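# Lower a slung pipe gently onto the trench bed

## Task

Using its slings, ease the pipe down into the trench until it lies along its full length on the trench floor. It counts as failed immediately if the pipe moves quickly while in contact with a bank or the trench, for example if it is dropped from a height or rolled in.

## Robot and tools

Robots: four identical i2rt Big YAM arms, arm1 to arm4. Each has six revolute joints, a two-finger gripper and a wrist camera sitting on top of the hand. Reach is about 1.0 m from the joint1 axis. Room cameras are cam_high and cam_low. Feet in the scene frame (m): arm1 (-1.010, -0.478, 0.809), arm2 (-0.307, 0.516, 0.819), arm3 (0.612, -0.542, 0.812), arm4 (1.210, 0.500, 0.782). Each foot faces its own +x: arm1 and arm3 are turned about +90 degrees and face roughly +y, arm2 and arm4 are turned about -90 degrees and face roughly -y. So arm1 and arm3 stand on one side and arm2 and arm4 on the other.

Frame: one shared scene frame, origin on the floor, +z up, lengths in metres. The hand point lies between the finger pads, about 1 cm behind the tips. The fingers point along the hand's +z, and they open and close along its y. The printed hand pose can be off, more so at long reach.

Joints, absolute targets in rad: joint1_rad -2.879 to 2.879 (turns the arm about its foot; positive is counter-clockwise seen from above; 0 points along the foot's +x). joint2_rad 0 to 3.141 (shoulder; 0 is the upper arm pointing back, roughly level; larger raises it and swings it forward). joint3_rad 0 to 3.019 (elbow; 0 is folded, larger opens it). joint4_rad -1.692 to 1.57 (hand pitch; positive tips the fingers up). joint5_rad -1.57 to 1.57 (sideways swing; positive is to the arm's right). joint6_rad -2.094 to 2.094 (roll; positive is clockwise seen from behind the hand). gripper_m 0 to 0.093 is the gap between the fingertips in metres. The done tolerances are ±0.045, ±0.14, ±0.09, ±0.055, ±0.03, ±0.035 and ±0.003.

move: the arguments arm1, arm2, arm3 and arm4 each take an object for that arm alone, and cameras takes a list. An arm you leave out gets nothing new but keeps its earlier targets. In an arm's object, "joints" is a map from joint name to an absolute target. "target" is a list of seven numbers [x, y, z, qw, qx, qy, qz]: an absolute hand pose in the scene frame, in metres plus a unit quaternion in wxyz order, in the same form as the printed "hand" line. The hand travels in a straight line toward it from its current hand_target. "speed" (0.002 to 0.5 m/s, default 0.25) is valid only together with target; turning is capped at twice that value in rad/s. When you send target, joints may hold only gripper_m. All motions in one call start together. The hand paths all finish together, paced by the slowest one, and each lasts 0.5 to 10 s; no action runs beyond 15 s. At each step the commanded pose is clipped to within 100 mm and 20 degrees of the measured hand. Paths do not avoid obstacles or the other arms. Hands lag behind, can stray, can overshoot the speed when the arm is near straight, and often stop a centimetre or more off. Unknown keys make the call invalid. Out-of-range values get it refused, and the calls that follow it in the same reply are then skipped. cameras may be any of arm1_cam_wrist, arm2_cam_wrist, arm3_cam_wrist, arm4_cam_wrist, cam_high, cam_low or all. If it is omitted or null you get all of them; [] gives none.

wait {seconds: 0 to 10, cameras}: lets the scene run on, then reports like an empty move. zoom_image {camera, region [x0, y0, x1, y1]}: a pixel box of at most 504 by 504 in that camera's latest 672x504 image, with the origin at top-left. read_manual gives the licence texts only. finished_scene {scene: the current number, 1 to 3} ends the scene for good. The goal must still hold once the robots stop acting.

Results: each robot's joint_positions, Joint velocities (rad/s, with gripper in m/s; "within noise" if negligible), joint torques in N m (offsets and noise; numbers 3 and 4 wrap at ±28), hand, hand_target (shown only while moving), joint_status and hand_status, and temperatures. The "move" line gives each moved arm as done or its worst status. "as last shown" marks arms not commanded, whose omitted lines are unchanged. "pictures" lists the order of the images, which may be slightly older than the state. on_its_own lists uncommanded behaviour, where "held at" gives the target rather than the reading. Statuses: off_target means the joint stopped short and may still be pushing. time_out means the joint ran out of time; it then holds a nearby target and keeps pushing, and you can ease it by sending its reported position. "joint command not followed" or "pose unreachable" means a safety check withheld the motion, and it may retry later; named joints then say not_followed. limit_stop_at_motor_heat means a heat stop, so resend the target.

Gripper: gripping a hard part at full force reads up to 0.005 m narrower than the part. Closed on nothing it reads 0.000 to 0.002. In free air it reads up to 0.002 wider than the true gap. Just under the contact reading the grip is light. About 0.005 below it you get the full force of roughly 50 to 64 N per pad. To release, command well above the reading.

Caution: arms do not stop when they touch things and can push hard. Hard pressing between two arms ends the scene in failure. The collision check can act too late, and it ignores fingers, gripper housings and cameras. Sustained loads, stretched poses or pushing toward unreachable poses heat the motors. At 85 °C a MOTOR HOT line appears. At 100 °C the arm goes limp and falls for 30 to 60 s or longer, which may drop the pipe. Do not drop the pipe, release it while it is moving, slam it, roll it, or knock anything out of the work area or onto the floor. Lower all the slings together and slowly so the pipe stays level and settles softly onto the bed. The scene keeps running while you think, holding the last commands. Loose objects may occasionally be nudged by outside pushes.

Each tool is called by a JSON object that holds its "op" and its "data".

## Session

{"op": "move", "data": {}}

Scene clock: 0.00 s.
Joint torques (N m): no reading
Heat: arm1: hottest joint2_rad 30 °C; arm2: hottest gripper 29 °C; arm3: hottest joint2_rad 28 °C; arm4: hottest joint5_rad 29 °C.
Joint velocities: within noise
arm1.joint_positions: joint1_rad=-0.202 joint2_rad=+0.492 joint3_rad=+1.390 joint4_rad=-1.535 joint5_rad=-0.036 joint6_rad=-0.108 gripper_m=+0.09396
arm1.joint_status: not commanded
arm1.hand: x=-0.9651 y=-0.3268 z=+1.3301 quat_wxyz=(-0.380, +0.550, -0.704, -0.239) (m; scene frame)
arm1.hand_target: x=-0.9664 y=-0.3297 z=+1.3388 quat_wxyz=(-0.389, +0.547, -0.700, -0.244) (m; scene frame)
arm1.hand_status: not commanded
arm2.joint_positions: joint1_rad=+0.387 joint2_rad=+0.636 joint3_rad=+1.378 joint4_rad=-1.323 joint5_rad=+0.114 joint6_rad=-0.461 gripper_m=+0.09396
arm2.joint_status: not commanded
arm2.hand: x=-0.2468 y=+0.2878 z=+1.3570 quat_wxyz=(-0.276, -0.358, -0.799, +0.397) (m; scene frame)
arm2.hand_target: x=-0.2475 y=+0.2901 z=+1.3703 quat_wxyz=(-0.286, -0.356, -0.791, +0.407) (m; scene frame)
arm2.hand_status: not commanded
arm3.joint_positions: joint1_rad=-0.388 joint2_rad=+0.448 joint3_rad=+1.397 joint4_rad=-1.348 joint5_rad=-0.092 joint6_rad=-0.006 gripper_m=+0.09396
arm3.joint_status: not commanded
arm3.hand: x=+0.6302 y=-0.3905 z=+1.3846 quat_wxyz=(-0.413, +0.540, -0.630, -0.376) (m; scene frame)
arm3.hand_target: x=+0.6294 y=-0.3939 z=+1.3938 quat_wxyz=(-0.420, +0.536, -0.625, -0.381) (m; scene frame)
arm3.hand_status: not commanded
arm4.joint_positions: joint1_rad=+0.020 joint2_rad=+0.548 joint3_rad=+1.417 joint4_rad=-1.141 joint5_rad=-0.275 joint6_rad=+0.292 gripper_m=+0.09396
arm4.joint_status: not commanded
arm4.hand: x=+1.2711 y=+0.2947 z=+1.3960 quat_wxyz=(-0.559, -0.560, -0.560, +0.246) (m; scene frame)
arm4.hand_target: x=+1.2707 y=+0.2989 z=+1.4091 quat_wxyz=(-0.568, -0.551, -0.556, +0.254) (m; scene frame)
arm4.hand_status: not commanded
pictures: arm1_cam_wrist, arm2_cam_wrist, arm3_cam_wrist, arm4_cam_wrist, cam_high, cam_low

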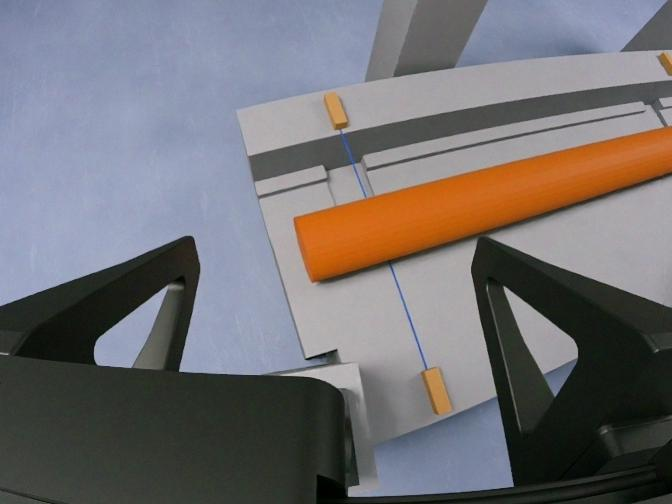

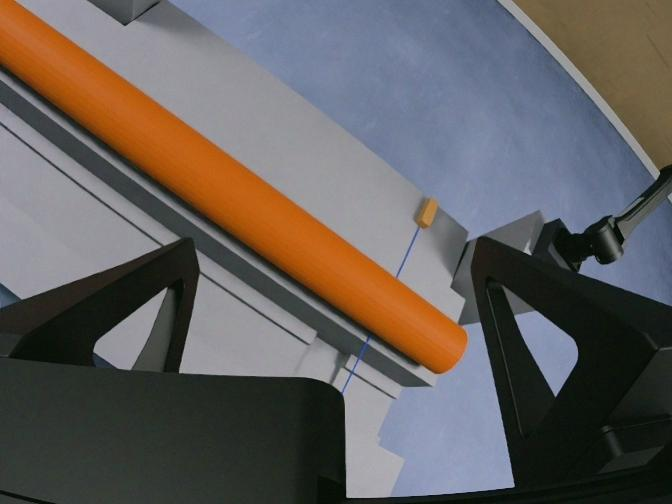

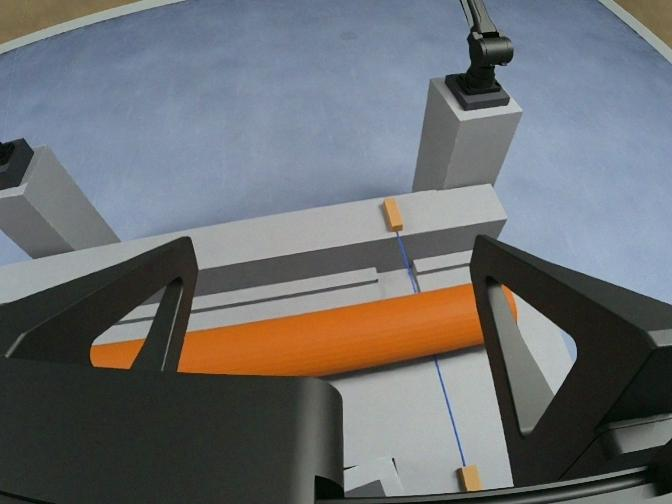

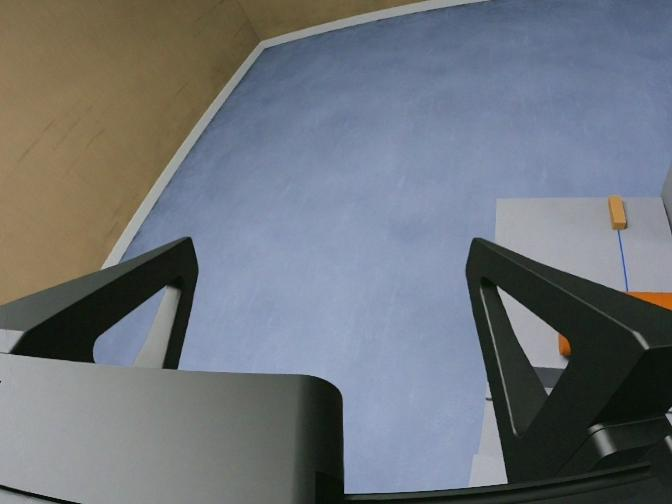

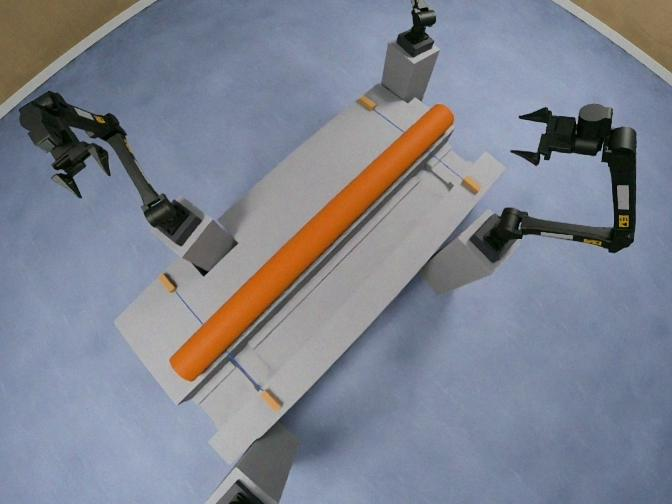

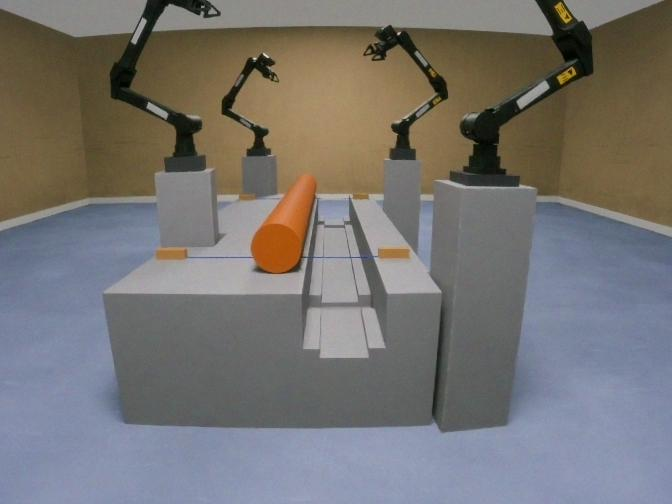

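{"op": "move", "data": {"arm1": {"joints":{"joint1_rad":-1.449,"joint2_rad":1.69,"joint3_rad":0.7,"joint4_rad":-0.627,"joint5_rad":-0.01,"joint6_rad":-1.628}}, "arm2": {"joints":{"joint1_rad":-0.98,"joint2_rad":1.88,"joint3_rad":0.926,"joint4_rad":-0.686,"joint5_rad":0.012,"joint6_rad":-1.035}}, "arm3": {"joints":{"joint1_rad":-1.65,"joint2_rad":1.7,"joint3_rad":0.65,"joint4_rad":-0.5,"joint5_rad":0.0,"joint6_rad":-1.49}}, "arm4": {"joints":{"joint1_rad":-1.014,"joint2_rad":1.653,"joint3_rad":0.742,"joint4_rad":-0.725,"joint5_rad":0.0,"joint6_rad":-0.942}}, "cameras": []}}

{"op": "move", "data": {"arm1": {"target":[-0.667,-0.485,0.547,0,0.707,-0.707,0],"speed":0.2}, "arm2": {"target":[-0.69,0.271,0.557,0,0.707,0.707,0],"speed":0.2}, "arm3": {"target":[0.903,-0.5,0.55,0,0.707,-0.707,0],"speed":0.2}, "arm4": {"target":[0.885,0.265,0.557,0,0.707,0.707,0],"speed":0.2}, "cameras": ["arm1_cam_wrist","arm2_cam_wrist","arm3_cam_wrist","arm4_cam_wrist"]}}

Scene clock: 9.10 s.
Joint torques (N m): arm1=[0.44 -10.87 5.18 0.83 -0.13 -0.08] | arm2=[-0.62 -15.44 6.11 -0.1 -0.22 0.04] | arm3=[1.38 -12.81 4.63 0.42 -0.26 -0.06] | arm4=[0.15 -10.29 5.72 0.46 -0.06 -0.02]
move: arm1 done; arm2 done; arm3 done; arm4 done
arm1.joint_positions: joint1_rad=-1.450 joint2_rad=+1.678 joint3_rad=+0.697 joint4_rad=-0.639 joint5_rad=-0.009 joint6_rad=-1.618 gripper_m=+0.09396
arm1.joint_status: all done
arm1.hand: x=-0.6795 y=-0.4967 z=+0.7505 quat_wxyz=(+0.011, +0.703, -0.711, -0.013) (m; scene frame)
arm2.joint_positions: joint1_rad=-0.981 joint2_rad=+1.888 joint3_rad=+0.925 joint4_rad=-0.698 joint5_rad=+0.014 joint6_rad=-1.028 gripper_m=+0.09396
arm2.joint_status: all done
arm2.hand: x=-0.6541 y=+0.3151 z=+0.7341 quat_wxyz=(-0.010, -0.711, -0.702, -0.039) (m; scene frame)
arm3.joint_positions: joint1_rad=-1.651 joint2_rad=+1.698 joint3_rad=+0.641 joint4_rad=-0.510 joint5_rad=+0.001 joint6_rad=-1.482 gripper_m=+0.09396
arm3.joint_status: all done
arm3.hand: x=+0.9371 y=-0.5145 z=+0.7322 quat_wxyz=(-0.006, +0.706, -0.709, -0.001) (m; scene frame)
arm4.joint_positions: joint1_rad=-1.011 joint2_rad=+1.657 joint3_rad=+0.729 joint4_rad=-0.736 joint5_rad=+0.002 joint6_rad=-0.928 gripper_m=+0.09396
arm4.joint_status: all done
arm4.hand: x=+0.9435 y=+0.3082 z=+0.7326 quat_wxyz=(-0.009, -0.712, -0.700, -0.047) (m; scene frame)
pictures: none

Scene clock: 10.77 s.
Joint torques (N m): arm1=[0.91 -13.63 1.05 0.96 -0.14 0.09] | arm2=[0.32 -18.61 4.88 0.05 -0.17 0.19] | arm3=[1.79 -15.56 -0.29 0.38 -0.07 0.09] | arm4=[0.26 -15.15 3.29 0.62 0.11 0]
move: arm1 done; arm2 off_target; arm3 done; arm4 off_target
arm1.joint_positions: joint1_rad=-1.417 joint2_rad=+2.307 joint3_rad=+0.780 joint4_rad=-0.061 joint5_rad=-0.009 joint6_rad=-1.597 gripper_m=+0.09396
arm1.hand: x=-0.6682 y=-0.4878 z=+0.5515 quat_wxyz=(+0.001, +0.708, -0.707, -0.001) (m; scene frame)
arm1.hand_target: x=-0.6670 y=-0.4851 z=+0.5471 quat_wxyz=(+0.000, +0.707, -0.707, +0.000) (m; scene frame)
arm1.hand_status: done (0.005 m and 0.2 deg from the pose sent, 0.204 m and 2.0 deg at the start)
arm2.joint_positions: joint1_rad=-0.954 joint2_rad=+2.384 joint3_rad=+1.084 joint4_rad=-0.325 joint5_rad=+0.014 joint6_rad=-1.011 gripper_m=+0.09396
arm2.hand: x=-0.6767 y=+0.2857 z=+0.5520 quat_wxyz=(-0.005, -0.708, -0.705, -0.021) (m; scene frame)
arm2.hand_target: x=-0.6897 y=+0.2712 z=+0.5574 quat_wxyz=(+0.000, -0.707, -0.707, +0.000) (m; scene frame)
arm2.hand_status: off_target (0.020 m and 2.4 deg from the pose sent, 0.186 m and 4.7 deg at the start)
arm3.joint_positions: joint1_rad=-1.601 joint2_rad=+2.317 joint3_rad=+0.651 joint4_rad=+0.076 joint5_rad=+0.006 joint6_rad=-1.435 gripper_m=+0.09396
arm3.hand: x=+0.8982 y=-0.5026 z=+0.5496 quat_wxyz=(+0.005, +0.707, -0.707, -0.006) (m; scene frame)
arm3.hand_target: x=+0.9029 y=-0.5001 z=+0.5500 quat_wxyz=(+0.000, +0.707, -0.707, +0.000) (m; scene frame)
arm3.hand_status: done (0.005 m and 0.9 deg from the pose sent, 0.186 m and 0.7 deg at the start)
arm4.joint_positions: joint1_rad=-1.011 joint2_rad=+2.228 joint3_rad=+0.884 joint4_rad=-0.266 joint5_rad=+0.003 joint6_rad=-0.931 gripper_m=+0.09396
arm4.hand: x=+0.8996 y=+0.2756 z=+0.5520 quat_wxyz=(-0.004, -0.712, -0.702, -0.020) (m; scene frame)
arm4.hand_target: x=+0.8852 y=+0.2652 z=+0.5574 quat_wxyz=(+0.000, -0.707, -0.707, +0.000) (m; scene frame)
arm4.hand_status: off_target (0.019 m and 2.5 deg from the pose sent, 0.190 m and 5.6 deg at the start)
pictures: arm1_cam_wrist, arm2_cam_wrist, arm3_cam_wrist, arm4_cam_wrist

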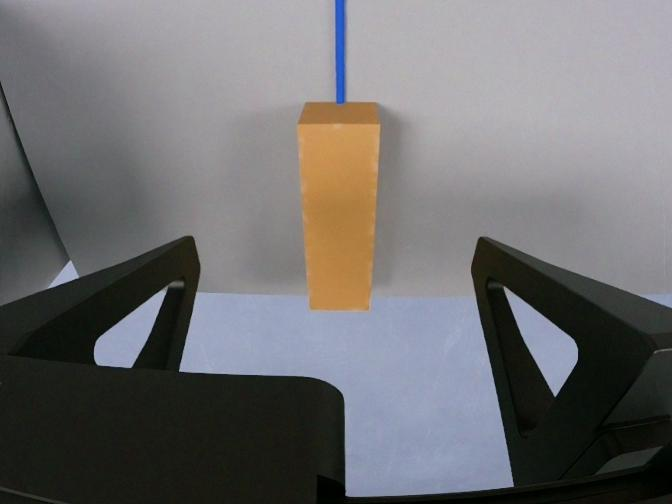

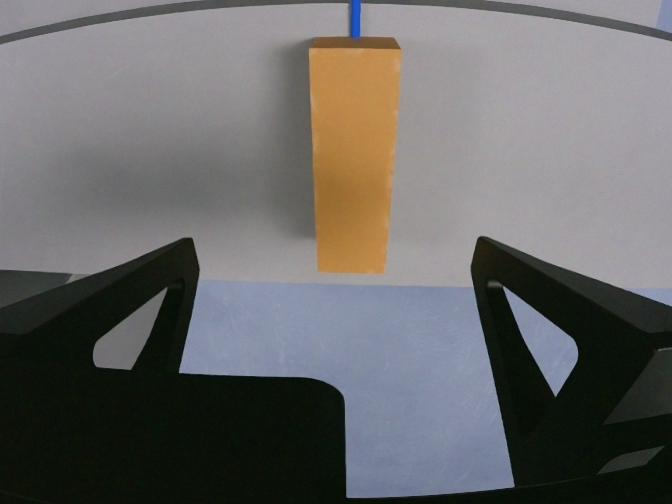

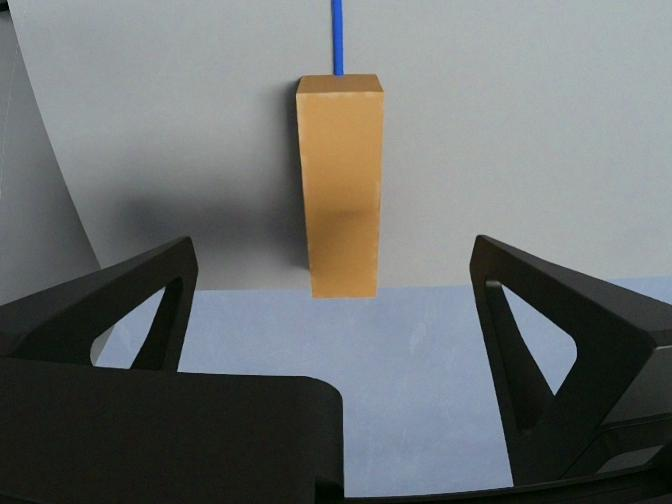

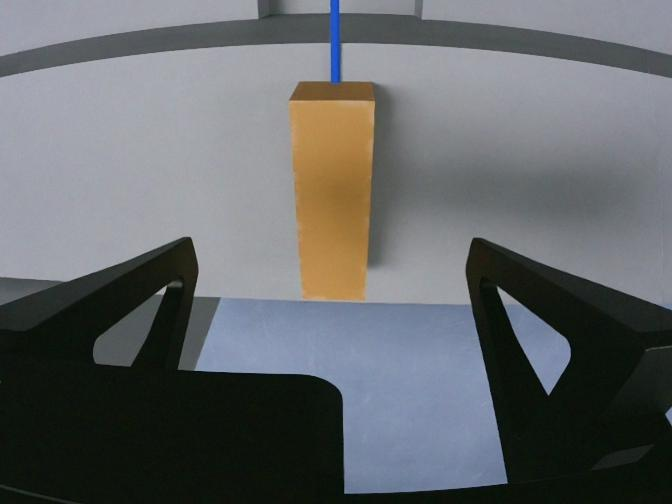

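{"op": "move", "data": {"arm1": {"target":[-0.671,-0.493,0.455,0,0.707,-0.707,0],"speed":0.1}, "arm2": {"target":[-0.691,0.265,0.464,0,0.707,0.707,0],"speed":0.1}, "arm3": {"target":[0.90,-0.503,0.459,0,0.707,-0.707,0],"speed":0.1}, "arm4": {"target":[0.889,0.275,0.463,0,0.707,0.707,0],"speed":0.1}, "cameras": ["arm1_cam_wrist","arm2_cam_wrist","arm3_cam_wrist","arm4_cam_wrist"]}}

Scene clock: 17.07 s.
Joint torques (N m): arm1=[-0.73 -14.39 -0.24 0.98 -0.09 -0.09] | arm2=[0.5 -18.67 3.74 0.03 -0.17 0.2] | arm3=[0.97 -15.79 -1.44 0.4 -0.07 -0.03] | arm4=[-0.38 -14.86 1.48 0.7 0.05 0]
move: arm1 done; arm2 off_target; arm3 done; arm4 off_target
arm1.joint_positions: joint1_rad=-1.422 joint2_rad=+2.578 joint3_rad=+0.911 joint4_rad=+0.088 joint5_rad=-0.009 joint6_rad=-1.599 gripper_m=+0.09396
arm1.hand: x=-0.6661 y=-0.4901 z=+0.4630 quat_wxyz=(-0.002, +0.707, -0.707, +0.002) (m; scene frame)
arm1.hand_target: x=-0.6712 y=-0.4928 z=+0.4553 quat_wxyz=(+0.000, +0.707, -0.707, +0.000) (m; scene frame)
arm1.hand_status: done (0.010 m and 0.3 deg from the pose sent, 0.097 m and 0.2 deg at the start)
arm2.joint_positions: joint1_rad=-0.948 joint2_rad=+2.617 joint3_rad=+1.226 joint4_rad=-0.219 joint5_rad=+0.014 joint6_rad=-1.004 gripper_m=+0.09396
arm2.hand: x=-0.6835 y=+0.2769 z=+0.4640 quat_wxyz=(-0.003, -0.709, -0.705, -0.014) (m; scene frame)
arm2.hand_target: x=-0.6908 y=+0.2650 z=+0.4642 quat_wxyz=(+0.000, -0.707, -0.707, +0.000) (m; scene frame)
arm2.hand_status: off_target (0.014 m and 1.7 deg from the pose sent, 0.091 m and 2.4 deg at the start)
arm3.joint_positions: joint1_rad=-1.601 joint2_rad=+2.605 joint3_rad=+0.795 joint4_rad=+0.232 joint5_rad=+0.006 joint6_rad=-1.434 gripper_m=+0.09396
arm3.hand: x=+0.9007 y=-0.5015 z=+0.4619 quat_wxyz=(+0.000, +0.706, -0.708, -0.002) (m; scene frame)
arm3.hand_target: x=+0.8999 y=-0.5030 z=+0.4590 quat_wxyz=(+0.000, +0.707, -0.707, +0.000) (m; scene frame)
arm3.hand_status: done (0.003 m and 0.3 deg from the pose sent, 0.091 m and 0.9 deg at the start)
arm4.joint_positions: joint1_rad=-1.015 joint2_rad=+2.481 joint3_rad=+0.977 joint4_rad=-0.088 joint5_rad=+0.004 joint6_rad=-0.947 gripper_m=+0.09396
arm4.hand: x=+0.8996 y=+0.2770 z=+0.4634 quat_wxyz=(-0.002, -0.708, -0.706, -0.012) (m; scene frame)
arm4.hand_target: x=+0.8891 y=+0.2751 z=+0.4632 quat_wxyz=(+0.000, -0.707, -0.707, +0.000) (m; scene frame)
arm4.hand_status: off_target (0.011 m and 1.4 deg from the pose sent, 0.090 m and 2.5 deg at the start)
pictures: arm1_cam_wrist, arm2_cam_wrist, arm3_cam_wrist, arm4_cam_wrist

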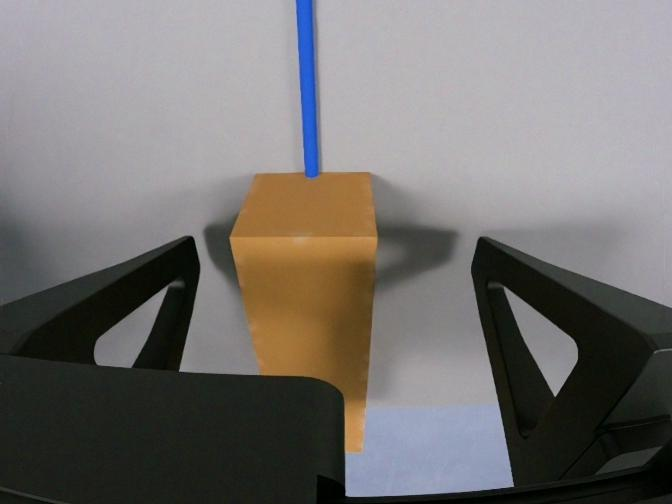

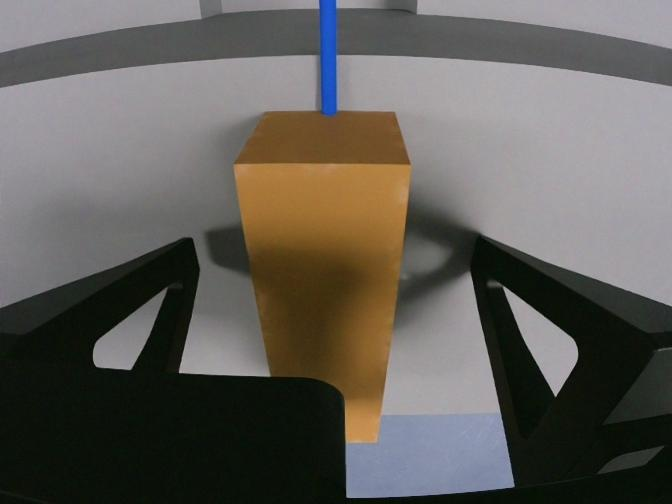

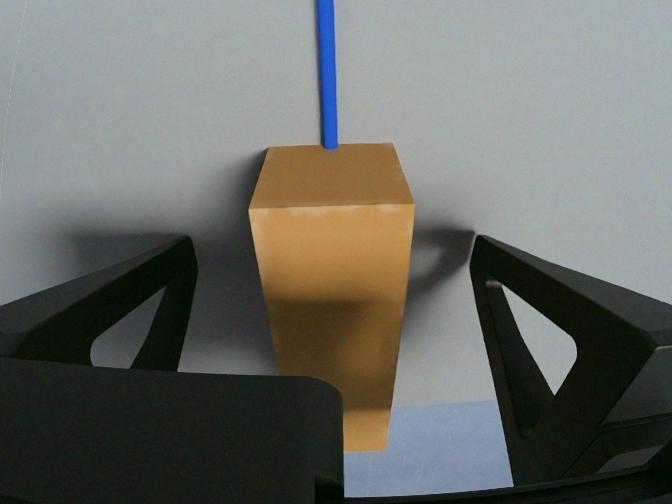

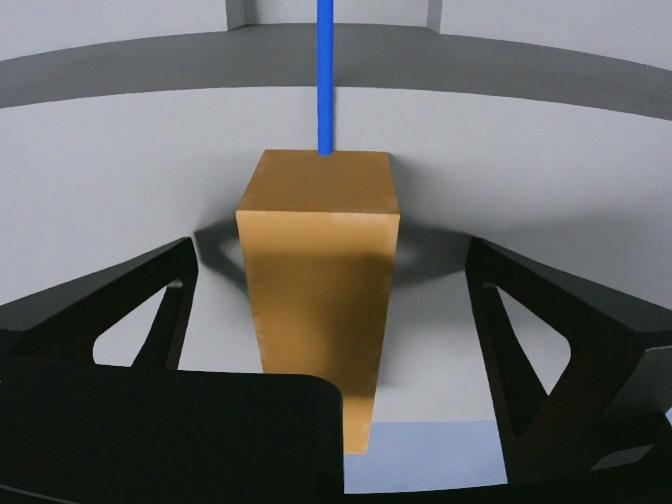

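{"op": "move", "data": {"arm1": {"target":[-0.675,-0.51,0.455,0,0.707,-0.707,0],"speed":0.1}, "cameras": ["arm1_cam_wrist"]}}

Scene clock: 20.93 s.
Joint torques (N m): arm1=[-0.09 -14.27 -0.61 0.9 -0.07 -0.05] | arm2=[0.5 -18.67 3.74 0.03 -0.17 0.21] | arm3=[0.97 -15.91 -1.43 0.42 -0.08 -0.03] | arm4=[-0.38 -14.8 1.52 0.7 0.04 0]
move: arm1 off_target
arm1.joint_positions: joint1_rad=-1.478 joint2_rad=+2.578 joint3_rad=+0.911 joint4_rad=+0.095 joint5_rad=-0.009 joint6_rad=-1.650 gripper_m=+0.09396
arm1.hand: x=-0.6654 y=-0.5092 z=+0.4632 quat_wxyz=(-0.005, +0.705, -0.709, +0.005) (m; scene frame)
arm1.hand_target: x=-0.6752 y=-0.5099 z=+0.4554 quat_wxyz=(+0.000, +0.707, -0.707, +0.000) (m; scene frame)
arm1.hand_status: off_target (0.013 m and 0.8 deg from the pose sent, 0.023 m and 0.3 deg at the start)
arm2, arm3, arm4: as last shown
arm2.joint_positions: joint1_rad=-0.948 joint2_rad=+2.617 joint3_rad=+1.226 joint4_rad=-0.219 joint5_rad=+0.014 joint6_rad=-1.003 gripper_m=+0.09396
pictures: arm1_cam_wrist

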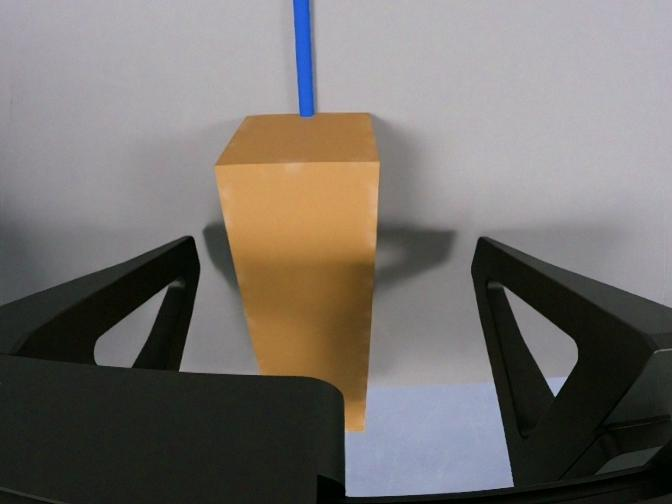

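{"op": "move", "data": {"arm1": {"joints":{"gripper_m":0.02}}, "arm2": {"joints":{"gripper_m":0.02}}, "arm3": {"joints":{"gripper_m":0.02}}, "arm4": {"joints":{"gripper_m":0.02}}, "cameras": []}}

{"op": "move", "data": {"arm1": {"target":[-0.66,-0.345,0.70,0,0.707,-0.707,0],"speed":0.15}, "arm2": {"target":[-0.69,0.11,0.715,0,0.707,0.707,0],"speed":0.15}, "arm3": {"target":[0.905,-0.345,0.70,0,0.707,-0.707,0],"speed":0.15}, "arm4": {"target":[0.889,0.11,0.715,0,0.707,0.707,0],"speed":0.15}, "cameras": ["cam_low","cam_high"]}}

{"op": "zoom_image", "data": {"camera": "cam_low", "region": [130, 130, 450, 300]}}

Scene clock: 27.80 s.
Joint torques (N m): arm1=[-0.32 -14.33 -0.69 0.85 -0.05 -0.12] | arm2=[0.44 -18.61 3.64 0.02 -0.17 0.2] | arm3=[0.97 -15.91 -1.43 0.39 -0.1 -0.03] | arm4=[-0.38 -14.8 1.4 0.61 0.02 0.02]
move: arm1 off_target; arm2 off_target; arm3 off_target; arm4 off_target
arm1.joint_positions: joint1_rad=-1.478 joint2_rad=+2.578 joint3_rad=+0.911 joint4_rad=+0.096 joint5_rad=-0.009 joint6_rad=-1.651 gripper_m=+0.03376
arm1.joint_status: gripper_m off_target (ended at +0.03379, target +0.02000)
arm1.hand: x=-0.6651 y=-0.5093 z=+0.4632 quat_wxyz=(-0.005, +0.705, -0.709, +0.005) (m; scene frame)
arm2.joint_positions: joint1_rad=-0.947 joint2_rad=+2.617 joint3_rad=+1.227 joint4_rad=-0.218 joint5_rad=+0.013 joint6_rad=-1.003 gripper_m=+0.03427
arm2.joint_status: gripper_m off_target (ended at +0.03430, target +0.02000)
arm2.hand: x=-0.6839 y=+0.2762 z=+0.4640 quat_wxyz=(-0.003, -0.709, -0.705, -0.013) (m; scene frame)
arm3.joint_positions: joint1_rad=-1.601 joint2_rad=+2.605 joint3_rad=+0.795 joint4_rad=+0.232 joint5_rad=+0.006 joint6_rad=-1.435 gripper_m=+0.03448
arm3.joint_status: gripper_m off_target (ended at +0.03451, target +0.02000)
arm3.hand: x=+0.9008 y=-0.5016 z=+0.4619 quat_wxyz=(+0.000, +0.707, -0.707, -0.002) (m; scene frame)
arm4.joint_positions: joint1_rad=-1.015 joint2_rad=+2.481 joint3_rad=+0.978 joint4_rad=-0.086 joint5_rad=+0.005 joint6_rad=-0.948 gripper_m=+0.03448
arm4.joint_status: gripper_m off_target (ended at +0.03450, target +0.02000)
arm4.hand: x=+0.8980 y=+0.2762 z=+0.4635 quat_wxyz=(-0.001, -0.708, -0.707, -0.010) (m; scene frame)
pictures: none

Scene clock: 30.50 s.
Joint torques (N m): arm1=[0.03 -14.33 5.71 0.1 -0.12 0.12] | arm2=[0.15 -21.54 10.45 -0.96 -0.17 0.16] | arm3=[1.61 -15.85 4.62 -0.36 -0.24 0.11] | arm4=[0.73 -17.85 8.14 -0.34 0.02 0.29]
move: arm1 off_target; arm2 off_target; arm3 off_target; arm4 off_target
arm1.joint_positions: joint1_rad=-1.034 joint2_rad=+1.881 joint3_rad=+0.758 joint4_rad=-0.479 joint5_rad=-0.013 joint6_rad=-1.219 gripper_m=+0.03376
arm1.hand: x=-0.6728 y=-0.3513 z=+0.6925 quat_wxyz=(+0.010, +0.710, -0.705, -0.004) (m; scene frame)
arm1.hand_target: x=-0.6603 y=-0.3451 z=+0.7000 quat_wxyz=(+0.000, +0.707, -0.707, +0.000) (m; scene frame)
arm1.hand_status: off_target (0.016 m and 1.4 deg from the pose sent, 0.288 m and 0.9 deg at the start)
arm2.joint_positions: joint1_rad=-0.701 joint2_rad=+2.182 joint3_rad=+1.338 joint4_rad=-0.781 joint5_rad=+0.011 joint6_rad=-0.762 gripper_m=+0.03427
arm2.hand: x=-0.6786 y=+0.1283 z=+0.6976 quat_wxyz=(+0.001, -0.707, -0.707, -0.020) (m; scene frame)
arm2.hand_target: x=-0.6894 y=+0.1105 z=+0.7153 quat_wxyz=(+0.000, -0.707, -0.707, +0.000) (m; scene frame)
arm2.hand_status: off_target (0.028 m and 2.3 deg from the pose sent, 0.301 m and 1.6 deg at the start)
arm3.joint_positions: joint1_rad=-1.146 joint2_rad=+1.858 joint3_rad=+0.701 joint4_rad=-0.443 joint5_rad=+0.007 joint6_rad=-0.983 gripper_m=+0.03448
arm3.hand: x=+0.8965 y=-0.3528 z=+0.6938 quat_wxyz=(+0.010, +0.708, -0.706, -0.002) (m; scene frame)
arm3.hand_target: x=+0.9049 y=-0.3451 z=+0.7001 quat_wxyz=(+0.000, +0.707, -0.707, +0.000) (m; scene frame)
arm3.hand_status: off_target (0.013 m and 1.2 deg from the pose sent, 0.285 m and 0.2 deg at the start)
arm4.joint_positions: joint1_rad=-0.759 joint2_rad=+2.001 joint3_rad=+1.152 joint4_rad=-0.767 joint5_rad=+0.005 joint6_rad=-0.701 gripper_m=+0.03448
arm4.hand: x=+0.9005 y=+0.1288 z=+0.6958 quat_wxyz=(+0.002, -0.704, -0.710, -0.023) (m; scene frame)
arm4.hand_target: x=+0.8895 y=+0.1105 z=+0.7153 quat_wxyz=(+0.000, -0.707, -0.707, +0.000) (m; scene frame)
arm4.hand_status: off_target (0.029 m and 2.7 deg from the pose sent, 0.302 m and 1.1 deg at the start)
pictures: cam_high, cam_low

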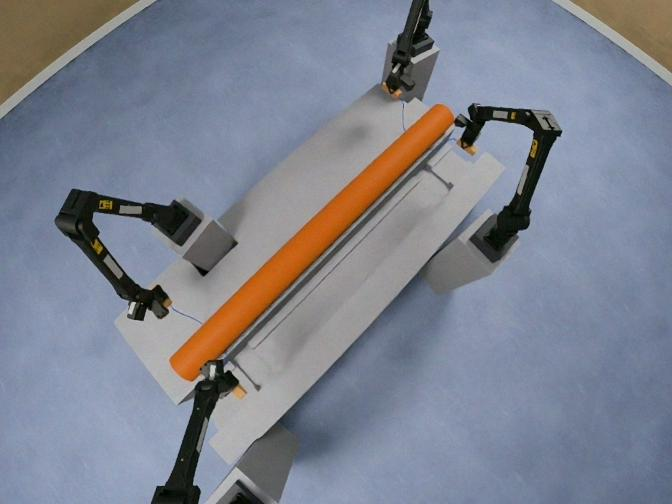

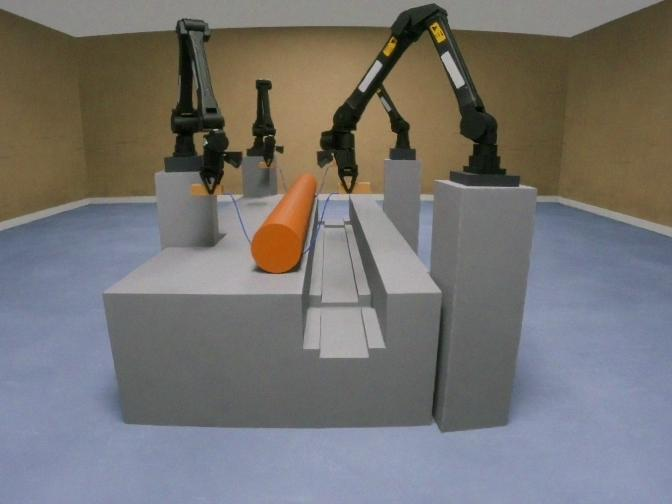

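Scaled by 1.575.

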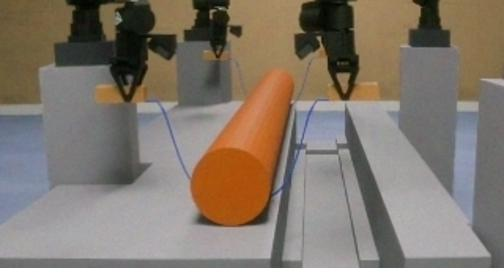

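{"op": "move", "data": {"arm1": {"target":[-0.655,-0.335,0.853,0,0.707,-0.707,0],"speed":0.07}, "arm2": {"target":[-0.687,0.095,0.88,0,0.707,0.707,0],"speed":0.07}, "arm3": {"target":[0.91,-0.33,0.845,0,0.707,-0.707,0],"speed":0.07}, "arm4": {"target":[0.88,0.095,0.87,0,0.707,0.707,0],"speed":0.07}, "cameras": ["cam_low","cam_high"]}}

{"op": "zoom_image", "data": {"camera": "cam_low", "region": [130, 130, 450, 300]}}

Scene clock: 36.57 s.
Joint torques (N m): arm1=[-1.9 -18.9 11 -1.55 0.54 -0.12] | arm2=[-1.38 -30.86 14.82 -3.52 0.02 -0.01] | arm3=[0.21 -21.36 9.33 -1.92 0.14 -0.06] | arm4=[-0.38 -26.99 12.31 -2.52 0.22 0.13]
move: arm1 off_target; arm2 off_target; arm3 off_target; arm4 off_target
arm1.joint_positions: joint1_rad=-0.996 joint2_rad=+1.615 joint3_rad=+0.831 joint4_rad=-0.890 joint5_rad=-0.026 joint6_rad=-1.185 gripper_m=+0.03376
arm1.hand: x=-0.6877 y=-0.3387 z=+0.8036 quat_wxyz=(+0.041, +0.709, -0.703, -0.024) (m; scene frame)
arm1.hand_target: x=-0.6573 y=-0.3355 z=+0.8507 quat_wxyz=(+0.000, +0.707, -0.707, +0.001) (m; scene frame)
arm1.hand_status: off_target (0.059 m and 5.5 deg from the pose sent, 0.162 m and 1.3 deg at the start)
arm2.joint_positions: joint1_rad=-0.658 joint2_rad=+2.061 joint3_rad=+1.404 joint4_rad=-1.047 joint5_rad=+0.008 joint6_rad=-0.716 gripper_m=+0.03427
arm2.hand: x=-0.6574 y=+0.1180 z=+0.7825 quat_wxyz=(+0.003, -0.707, -0.705, -0.060) (m; scene frame)
arm2.hand_target: x=-0.6819 y=+0.0999 z=+0.8712 quat_wxyz=(+0.001, -0.707, -0.707, +0.001) (m; scene frame)
arm2.hand_status: off_target (0.104 m and 6.8 deg from the pose sent, 0.186 m and 2.3 deg at the start; pose on its path clipped on 42 of 96 steps)
arm3.joint_positions: joint1_rad=-1.100 joint2_rad=+1.598 joint3_rad=+0.786 joint4_rad=-0.861 joint5_rad=-0.001 joint6_rad=-0.940 gripper_m=+0.03448
arm3.hand: x=+0.8837 y=-0.3420 z=+0.8000 quat_wxyz=(+0.046, +0.708, -0.704, -0.011) (m; scene frame)
arm3.hand_target: x=+0.9083 y=-0.3309 z=+0.8425 quat_wxyz=(+0.000, +0.707, -0.707, +0.000) (m; scene frame)
arm3.hand_status: off_target (0.053 m and 5.4 deg from the pose sent, 0.154 m and 1.2 deg at the start)
arm4.joint_positions: joint1_rad=-0.734 joint2_rad=+1.901 joint3_rad=+1.280 joint4_rad=-1.079 joint5_rad=+0.001 joint6_rad=-0.679 gripper_m=+0.03448
arm4.hand: x=+0.9069 y=+0.1172 z=+0.7823 quat_wxyz=(+0.005, -0.702, -0.710, -0.065) (m; scene frame)
arm4.hand_target: x=+0.8837 y=+0.0993 z=+0.8657 quat_wxyz=(+0.000, -0.707, -0.707, +0.001) (m; scene frame)
arm4.hand_status: off_target (0.094 m and 7.5 deg from the pose sent, 0.179 m and 2.7 deg at the start; pose on its path clipped on 9 of 96 steps)
pictures: cam_high, cam_low

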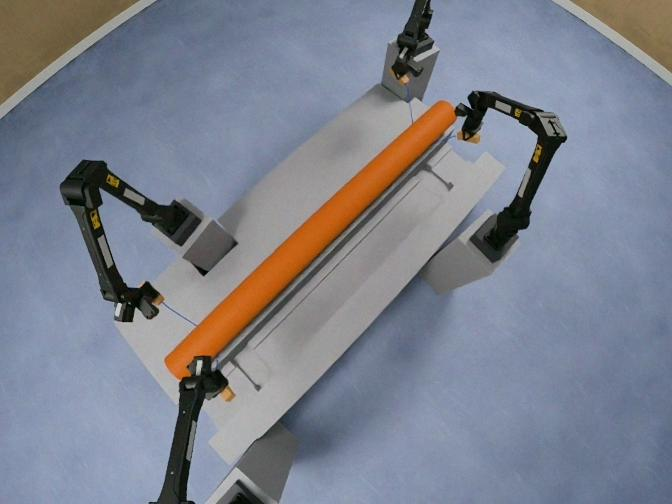

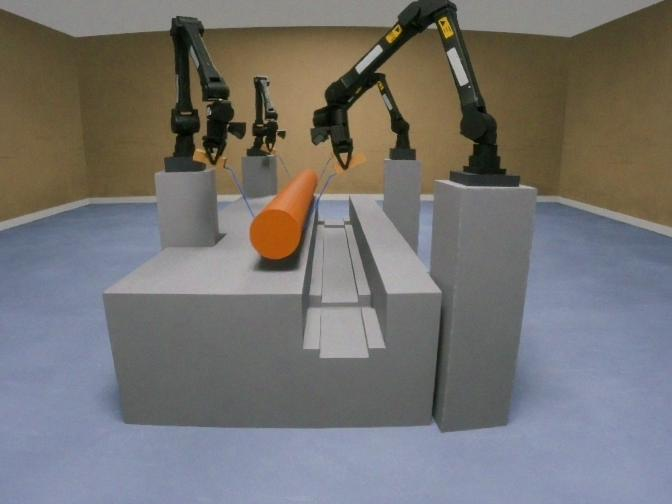

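Scaled by 1.575.

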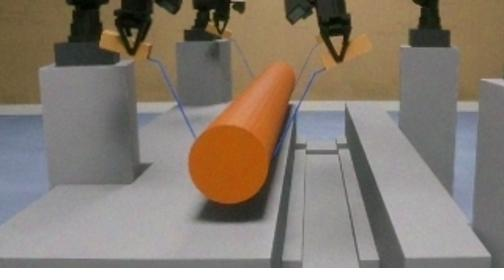

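{"op": "move", "data": {"arm1": {"target":[-0.645,-0.088,0.858,0,0.707,-0.707,0],"speed":0.09}, "arm2": {"target":[-0.69,0.357,0.88,0,0.707,0.707,0],"speed":0.09}, "arm3": {"target":[0.918,-0.10,0.85,0,0.707,-0.707,0],"speed":0.09}, "arm4": {"target":[0.88,0.335,0.87,0,0.707,0.707,0],"speed":0.09}, "cameras": ["cam_low","cam_high"]}}

{"op": "zoom_image", "data": {"camera": "cam_low", "region": [230, 130, 430, 300]}}

{"op": "zoom_image", "data": {"camera": "cam_high", "region": [370, 70, 520, 220]}}

Scene clock: 43.17 s.
Joint torques (N m): arm1=[-3.14 -23.41 12.55 -1.58 0.35 -0.06] | arm2=[-3.49 -21.95 10.18 -1.44 0.36 -0.13] | arm3=[-0.21 -28.92 10.81 -2.21 0.08 -0.02] | arm4=[-2.08 -17.67 8.62 -0.76 0.42 -0.11]
move: arm1 off_target; arm2 off_target; arm3 off_target; arm4 off_target
arm1.joint_positions: joint1_rad=-0.554 joint2_rad=+1.921 joint3_rad=+1.291 joint4_rad=-1.022 joint5_rad=-0.026 joint6_rad=-0.758 gripper_m=+0.03377
arm1.hand: x=-0.6760 y=-0.1005 z=+0.8030 quat_wxyz=(+0.039, +0.715, -0.698, -0.003) (m; scene frame)
arm1.hand_target: x=-0.6473 y=-0.0904 z=+0.8571 quat_wxyz=(-0.001, +0.707, -0.707, +0.000) (m; scene frame)
arm1.hand_status: off_target (0.064 m and 4.7 deg from the pose sent, 0.260 m and 5.5 deg at the start)
arm2.joint_positions: joint1_rad=-1.066 joint2_rad=+1.679 joint3_rad=+0.985 joint4_rad=-0.984 joint5_rad=+0.006 joint6_rad=-1.142 gripper_m=+0.03427
arm2.hand: x=-0.6667 y=+0.3470 z=+0.8339 quat_wxyz=(-0.021, -0.701, -0.712, -0.045) (m; scene frame)
arm2.hand_target: x=-0.6883 y=+0.3570 z=+0.8776 quat_wxyz=(+0.001, -0.707, -0.707, -0.001) (m; scene frame)
arm2.hand_status: off_target (0.053 m and 5.7 deg from the pose sent, 0.260 m and 6.9 deg at the start)
arm3.joint_positions: joint1_rad=-0.752 joint2_rad=+1.972 joint3_rad=+1.308 joint4_rad=-1.008 joint5_rad=-0.002 joint6_rad=-0.603 gripper_m=+0.03448
arm3.hand: x=+0.8933 y=-0.1193 z=+0.7893 quat_wxyz=(+0.046, +0.712, -0.700, +0.006) (m; scene frame)
arm3.hand_target: x=+0.9162 y=-0.1026 z=+0.8487 quat_wxyz=(-0.001, +0.707, -0.707, +0.000) (m; scene frame)
arm3.hand_status: off_target (0.068 m and 5.4 deg from the pose sent, 0.249 m and 5.4 deg at the start)
arm4.joint_positions: joint1_rad=-1.132 joint2_rad=+1.506 joint3_rad=+0.888 joint4_rad=-1.048 joint5_rad=-0.003 joint6_rad=-1.075 gripper_m=+0.03448
arm4.hand: x=+0.9008 y=+0.3291 z=+0.8276 quat_wxyz=(-0.018, -0.703, -0.710, -0.046) (m; scene frame)
arm4.hand_target: x=+0.8815 y=+0.3351 z=+0.8677 quat_wxyz=(+0.001, -0.707, -0.707, -0.001) (m; scene frame)
arm4.hand_status: off_target (0.048 m and 5.7 deg from the pose sent, 0.236 m and 7.5 deg at the start)
pictures: cam_high, cam_low

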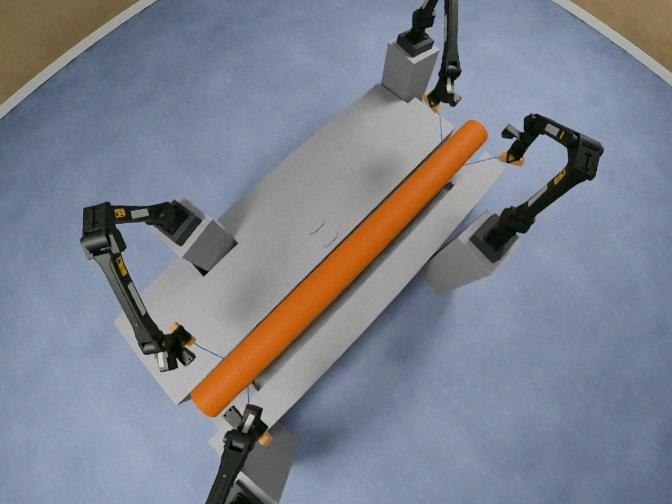

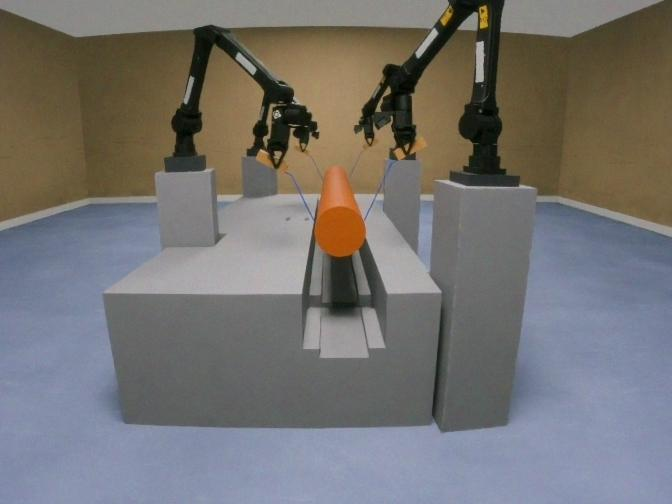

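Scaled by 2.520.

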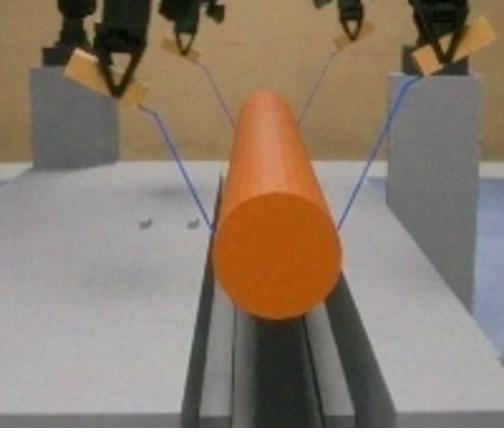

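Scaled by 3.360.

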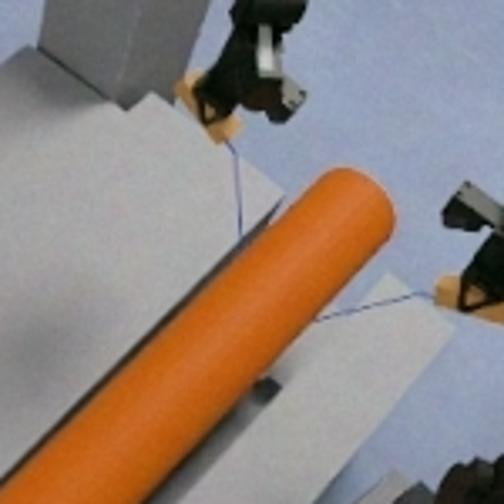

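{"op": "move", "data": {"arm1": {"target":[-0.645,-0.095,0.718,0,0.707,-0.707,0],"speed":0.07}, "arm2": {"target":[-0.69,0.351,0.733,0,0.707,0.707,0],"speed":0.07}, "arm3": {"target":[0.92,-0.104,0.715,0,0.707,-0.707,0],"speed":0.07}, "arm4": {"target":[0.885,0.331,0.725,0,0.707,0.707,0],"speed":0.07}, "cameras": ["cam_low","cam_high"]}}

{"op": "zoom_image", "data": {"camera": "cam_low", "region": [230, 180, 430, 350]}}

{"op": "zoom_image", "data": {"camera": "cam_high", "region": [370, 70, 520, 220]}}

Scene clock: 59.37 s.
Joint torques (N m): arm1=[-3.25 -24.23 6.09 -0.31 0.37 -0.06] | arm2=[-3.08 -20.48 5.9 -0.99 0.3 -0.04] | arm3=[-0.85 -30.04 5.44 -0.95 0.1 -0.09] | arm4=[-1.26 -16.56 4.93 -0.27 0.37 0.02]
Heat: arm1: hottest joint3_rad 36 °C; arm2: hottest joint2_rad 34 °C; arm3: hottest joint2_rad 33 °C; arm4: hottest joint3_rad 32 °C.
move: arm1 off_target; arm2 off_target; arm3 off_target; arm4 off_target
arm1.joint_positions: joint1_rad=-0.554 joint2_rad=+2.136 joint3_rad=+1.261 joint4_rad=-0.748 joint5_rad=-0.026 joint6_rad=-0.757 gripper_m=+0.03377
arm1.hand: x=-0.6681 y=-0.0946 z=+0.6850 quat_wxyz=(+0.025, +0.715, -0.698, -0.004) (m; scene frame)
arm1.hand_target: x=-0.6457 y=-0.0956 z=+0.7169 quat_wxyz=(+0.000, +0.707, -0.707, +0.000) (m; scene frame)
arm1.hand_status: off_target (0.040 m and 3.2 deg from the pose sent, 0.091 m and 4.7 deg at the start)
arm2.joint_positions: joint1_rad=-1.066 joint2_rad=+1.951 joint3_rad=+0.902 joint4_rad=-0.596 joint5_rad=+0.006 joint6_rad=-1.143 gripper_m=+0.03428
arm2.hand: x=-0.6665 y=+0.3448 z=+0.7035 quat_wxyz=(-0.015, -0.701, -0.713, -0.029) (m; scene frame)
arm2.hand_target: x=-0.6892 y=+0.3511 z=+0.7316 quat_wxyz=(+0.001, -0.707, -0.707, +0.000) (m; scene frame)
arm2.hand_status: off_target (0.038 m and 3.9 deg from the pose sent, 0.104 m and 5.7 deg at the start)
arm3.joint_positions: joint1_rad=-0.752 joint2_rad=+2.186 joint3_rad=+1.286 joint4_rad=-0.744 joint5_rad=-0.002 joint6_rad=-0.602 gripper_m=+0.03448
arm3.hand: x=+0.8976 y=-0.1122 z=+0.6729 quat_wxyz=(+0.032, +0.712, -0.701, +0.004) (m; scene frame)
arm3.hand_target: x=+0.9194 y=-0.1048 z=+0.7132 quat_wxyz=(+0.000, +0.707, -0.707, +0.001) (m; scene frame)
arm3.hand_status: off_target (0.048 m and 3.8 deg from the pose sent, 0.080 m and 5.4 deg at the start)
arm4.joint_positions: joint1_rad=-1.132 joint2_rad=+1.766 joint3_rad=+0.754 joint4_rad=-0.620 joint5_rad=-0.004 joint6_rad=-1.077 gripper_m=+0.03448
arm4.hand: x=+0.9046 y=+0.3304 z=+0.7007 quat_wxyz=(-0.013, -0.703, -0.711, -0.030) (m; scene frame)
arm4.hand_target: x=+0.8855 y=+0.3312 z=+0.7239 quat_wxyz=(+0.001, -0.707, -0.707, +0.000) (m; scene frame)
arm4.hand_status: off_target (0.031 m and 3.8 deg from the pose sent, 0.104 m and 5.7 deg at the start)
pictures: cam_high, cam_low

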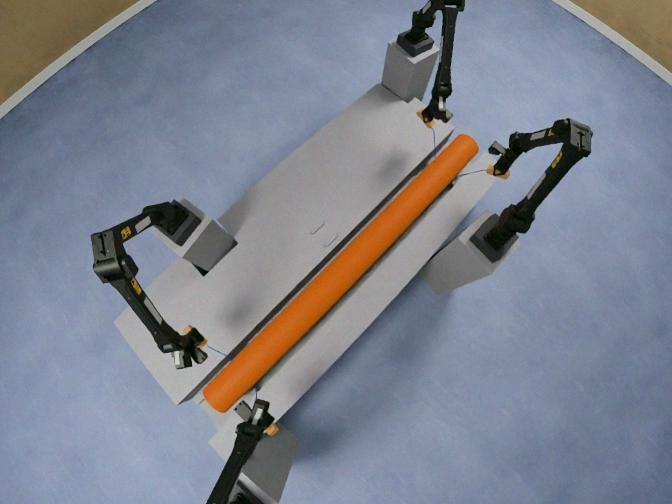

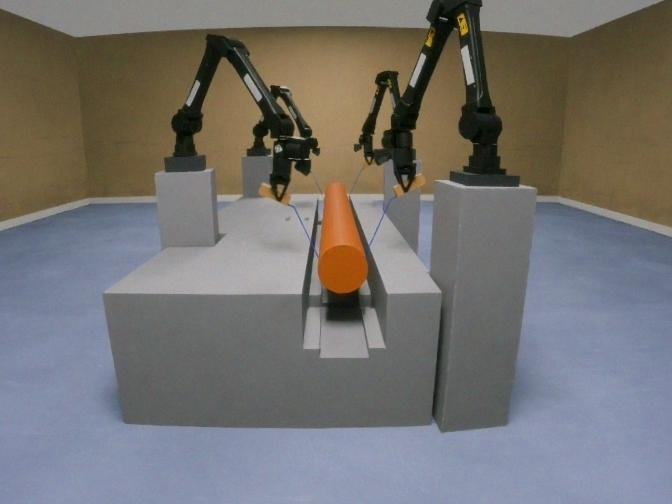

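Scaled by 2.520.

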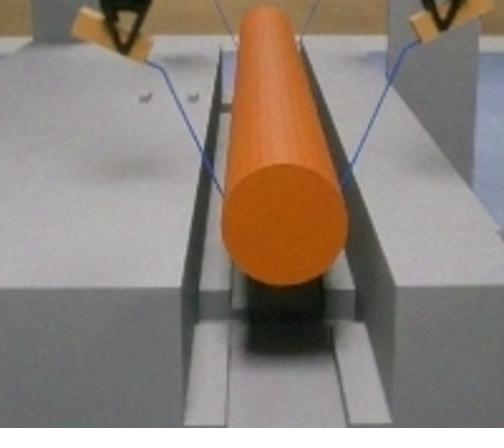

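Scaled by 3.360.

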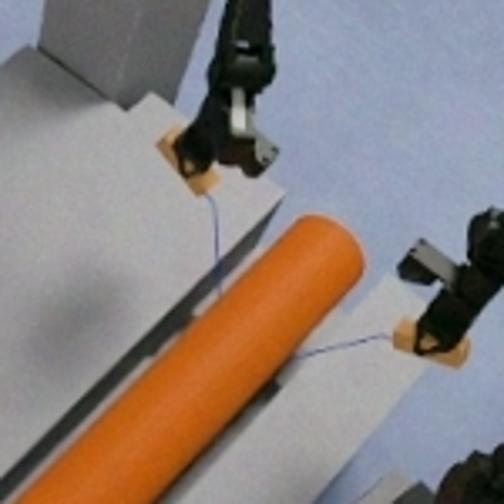

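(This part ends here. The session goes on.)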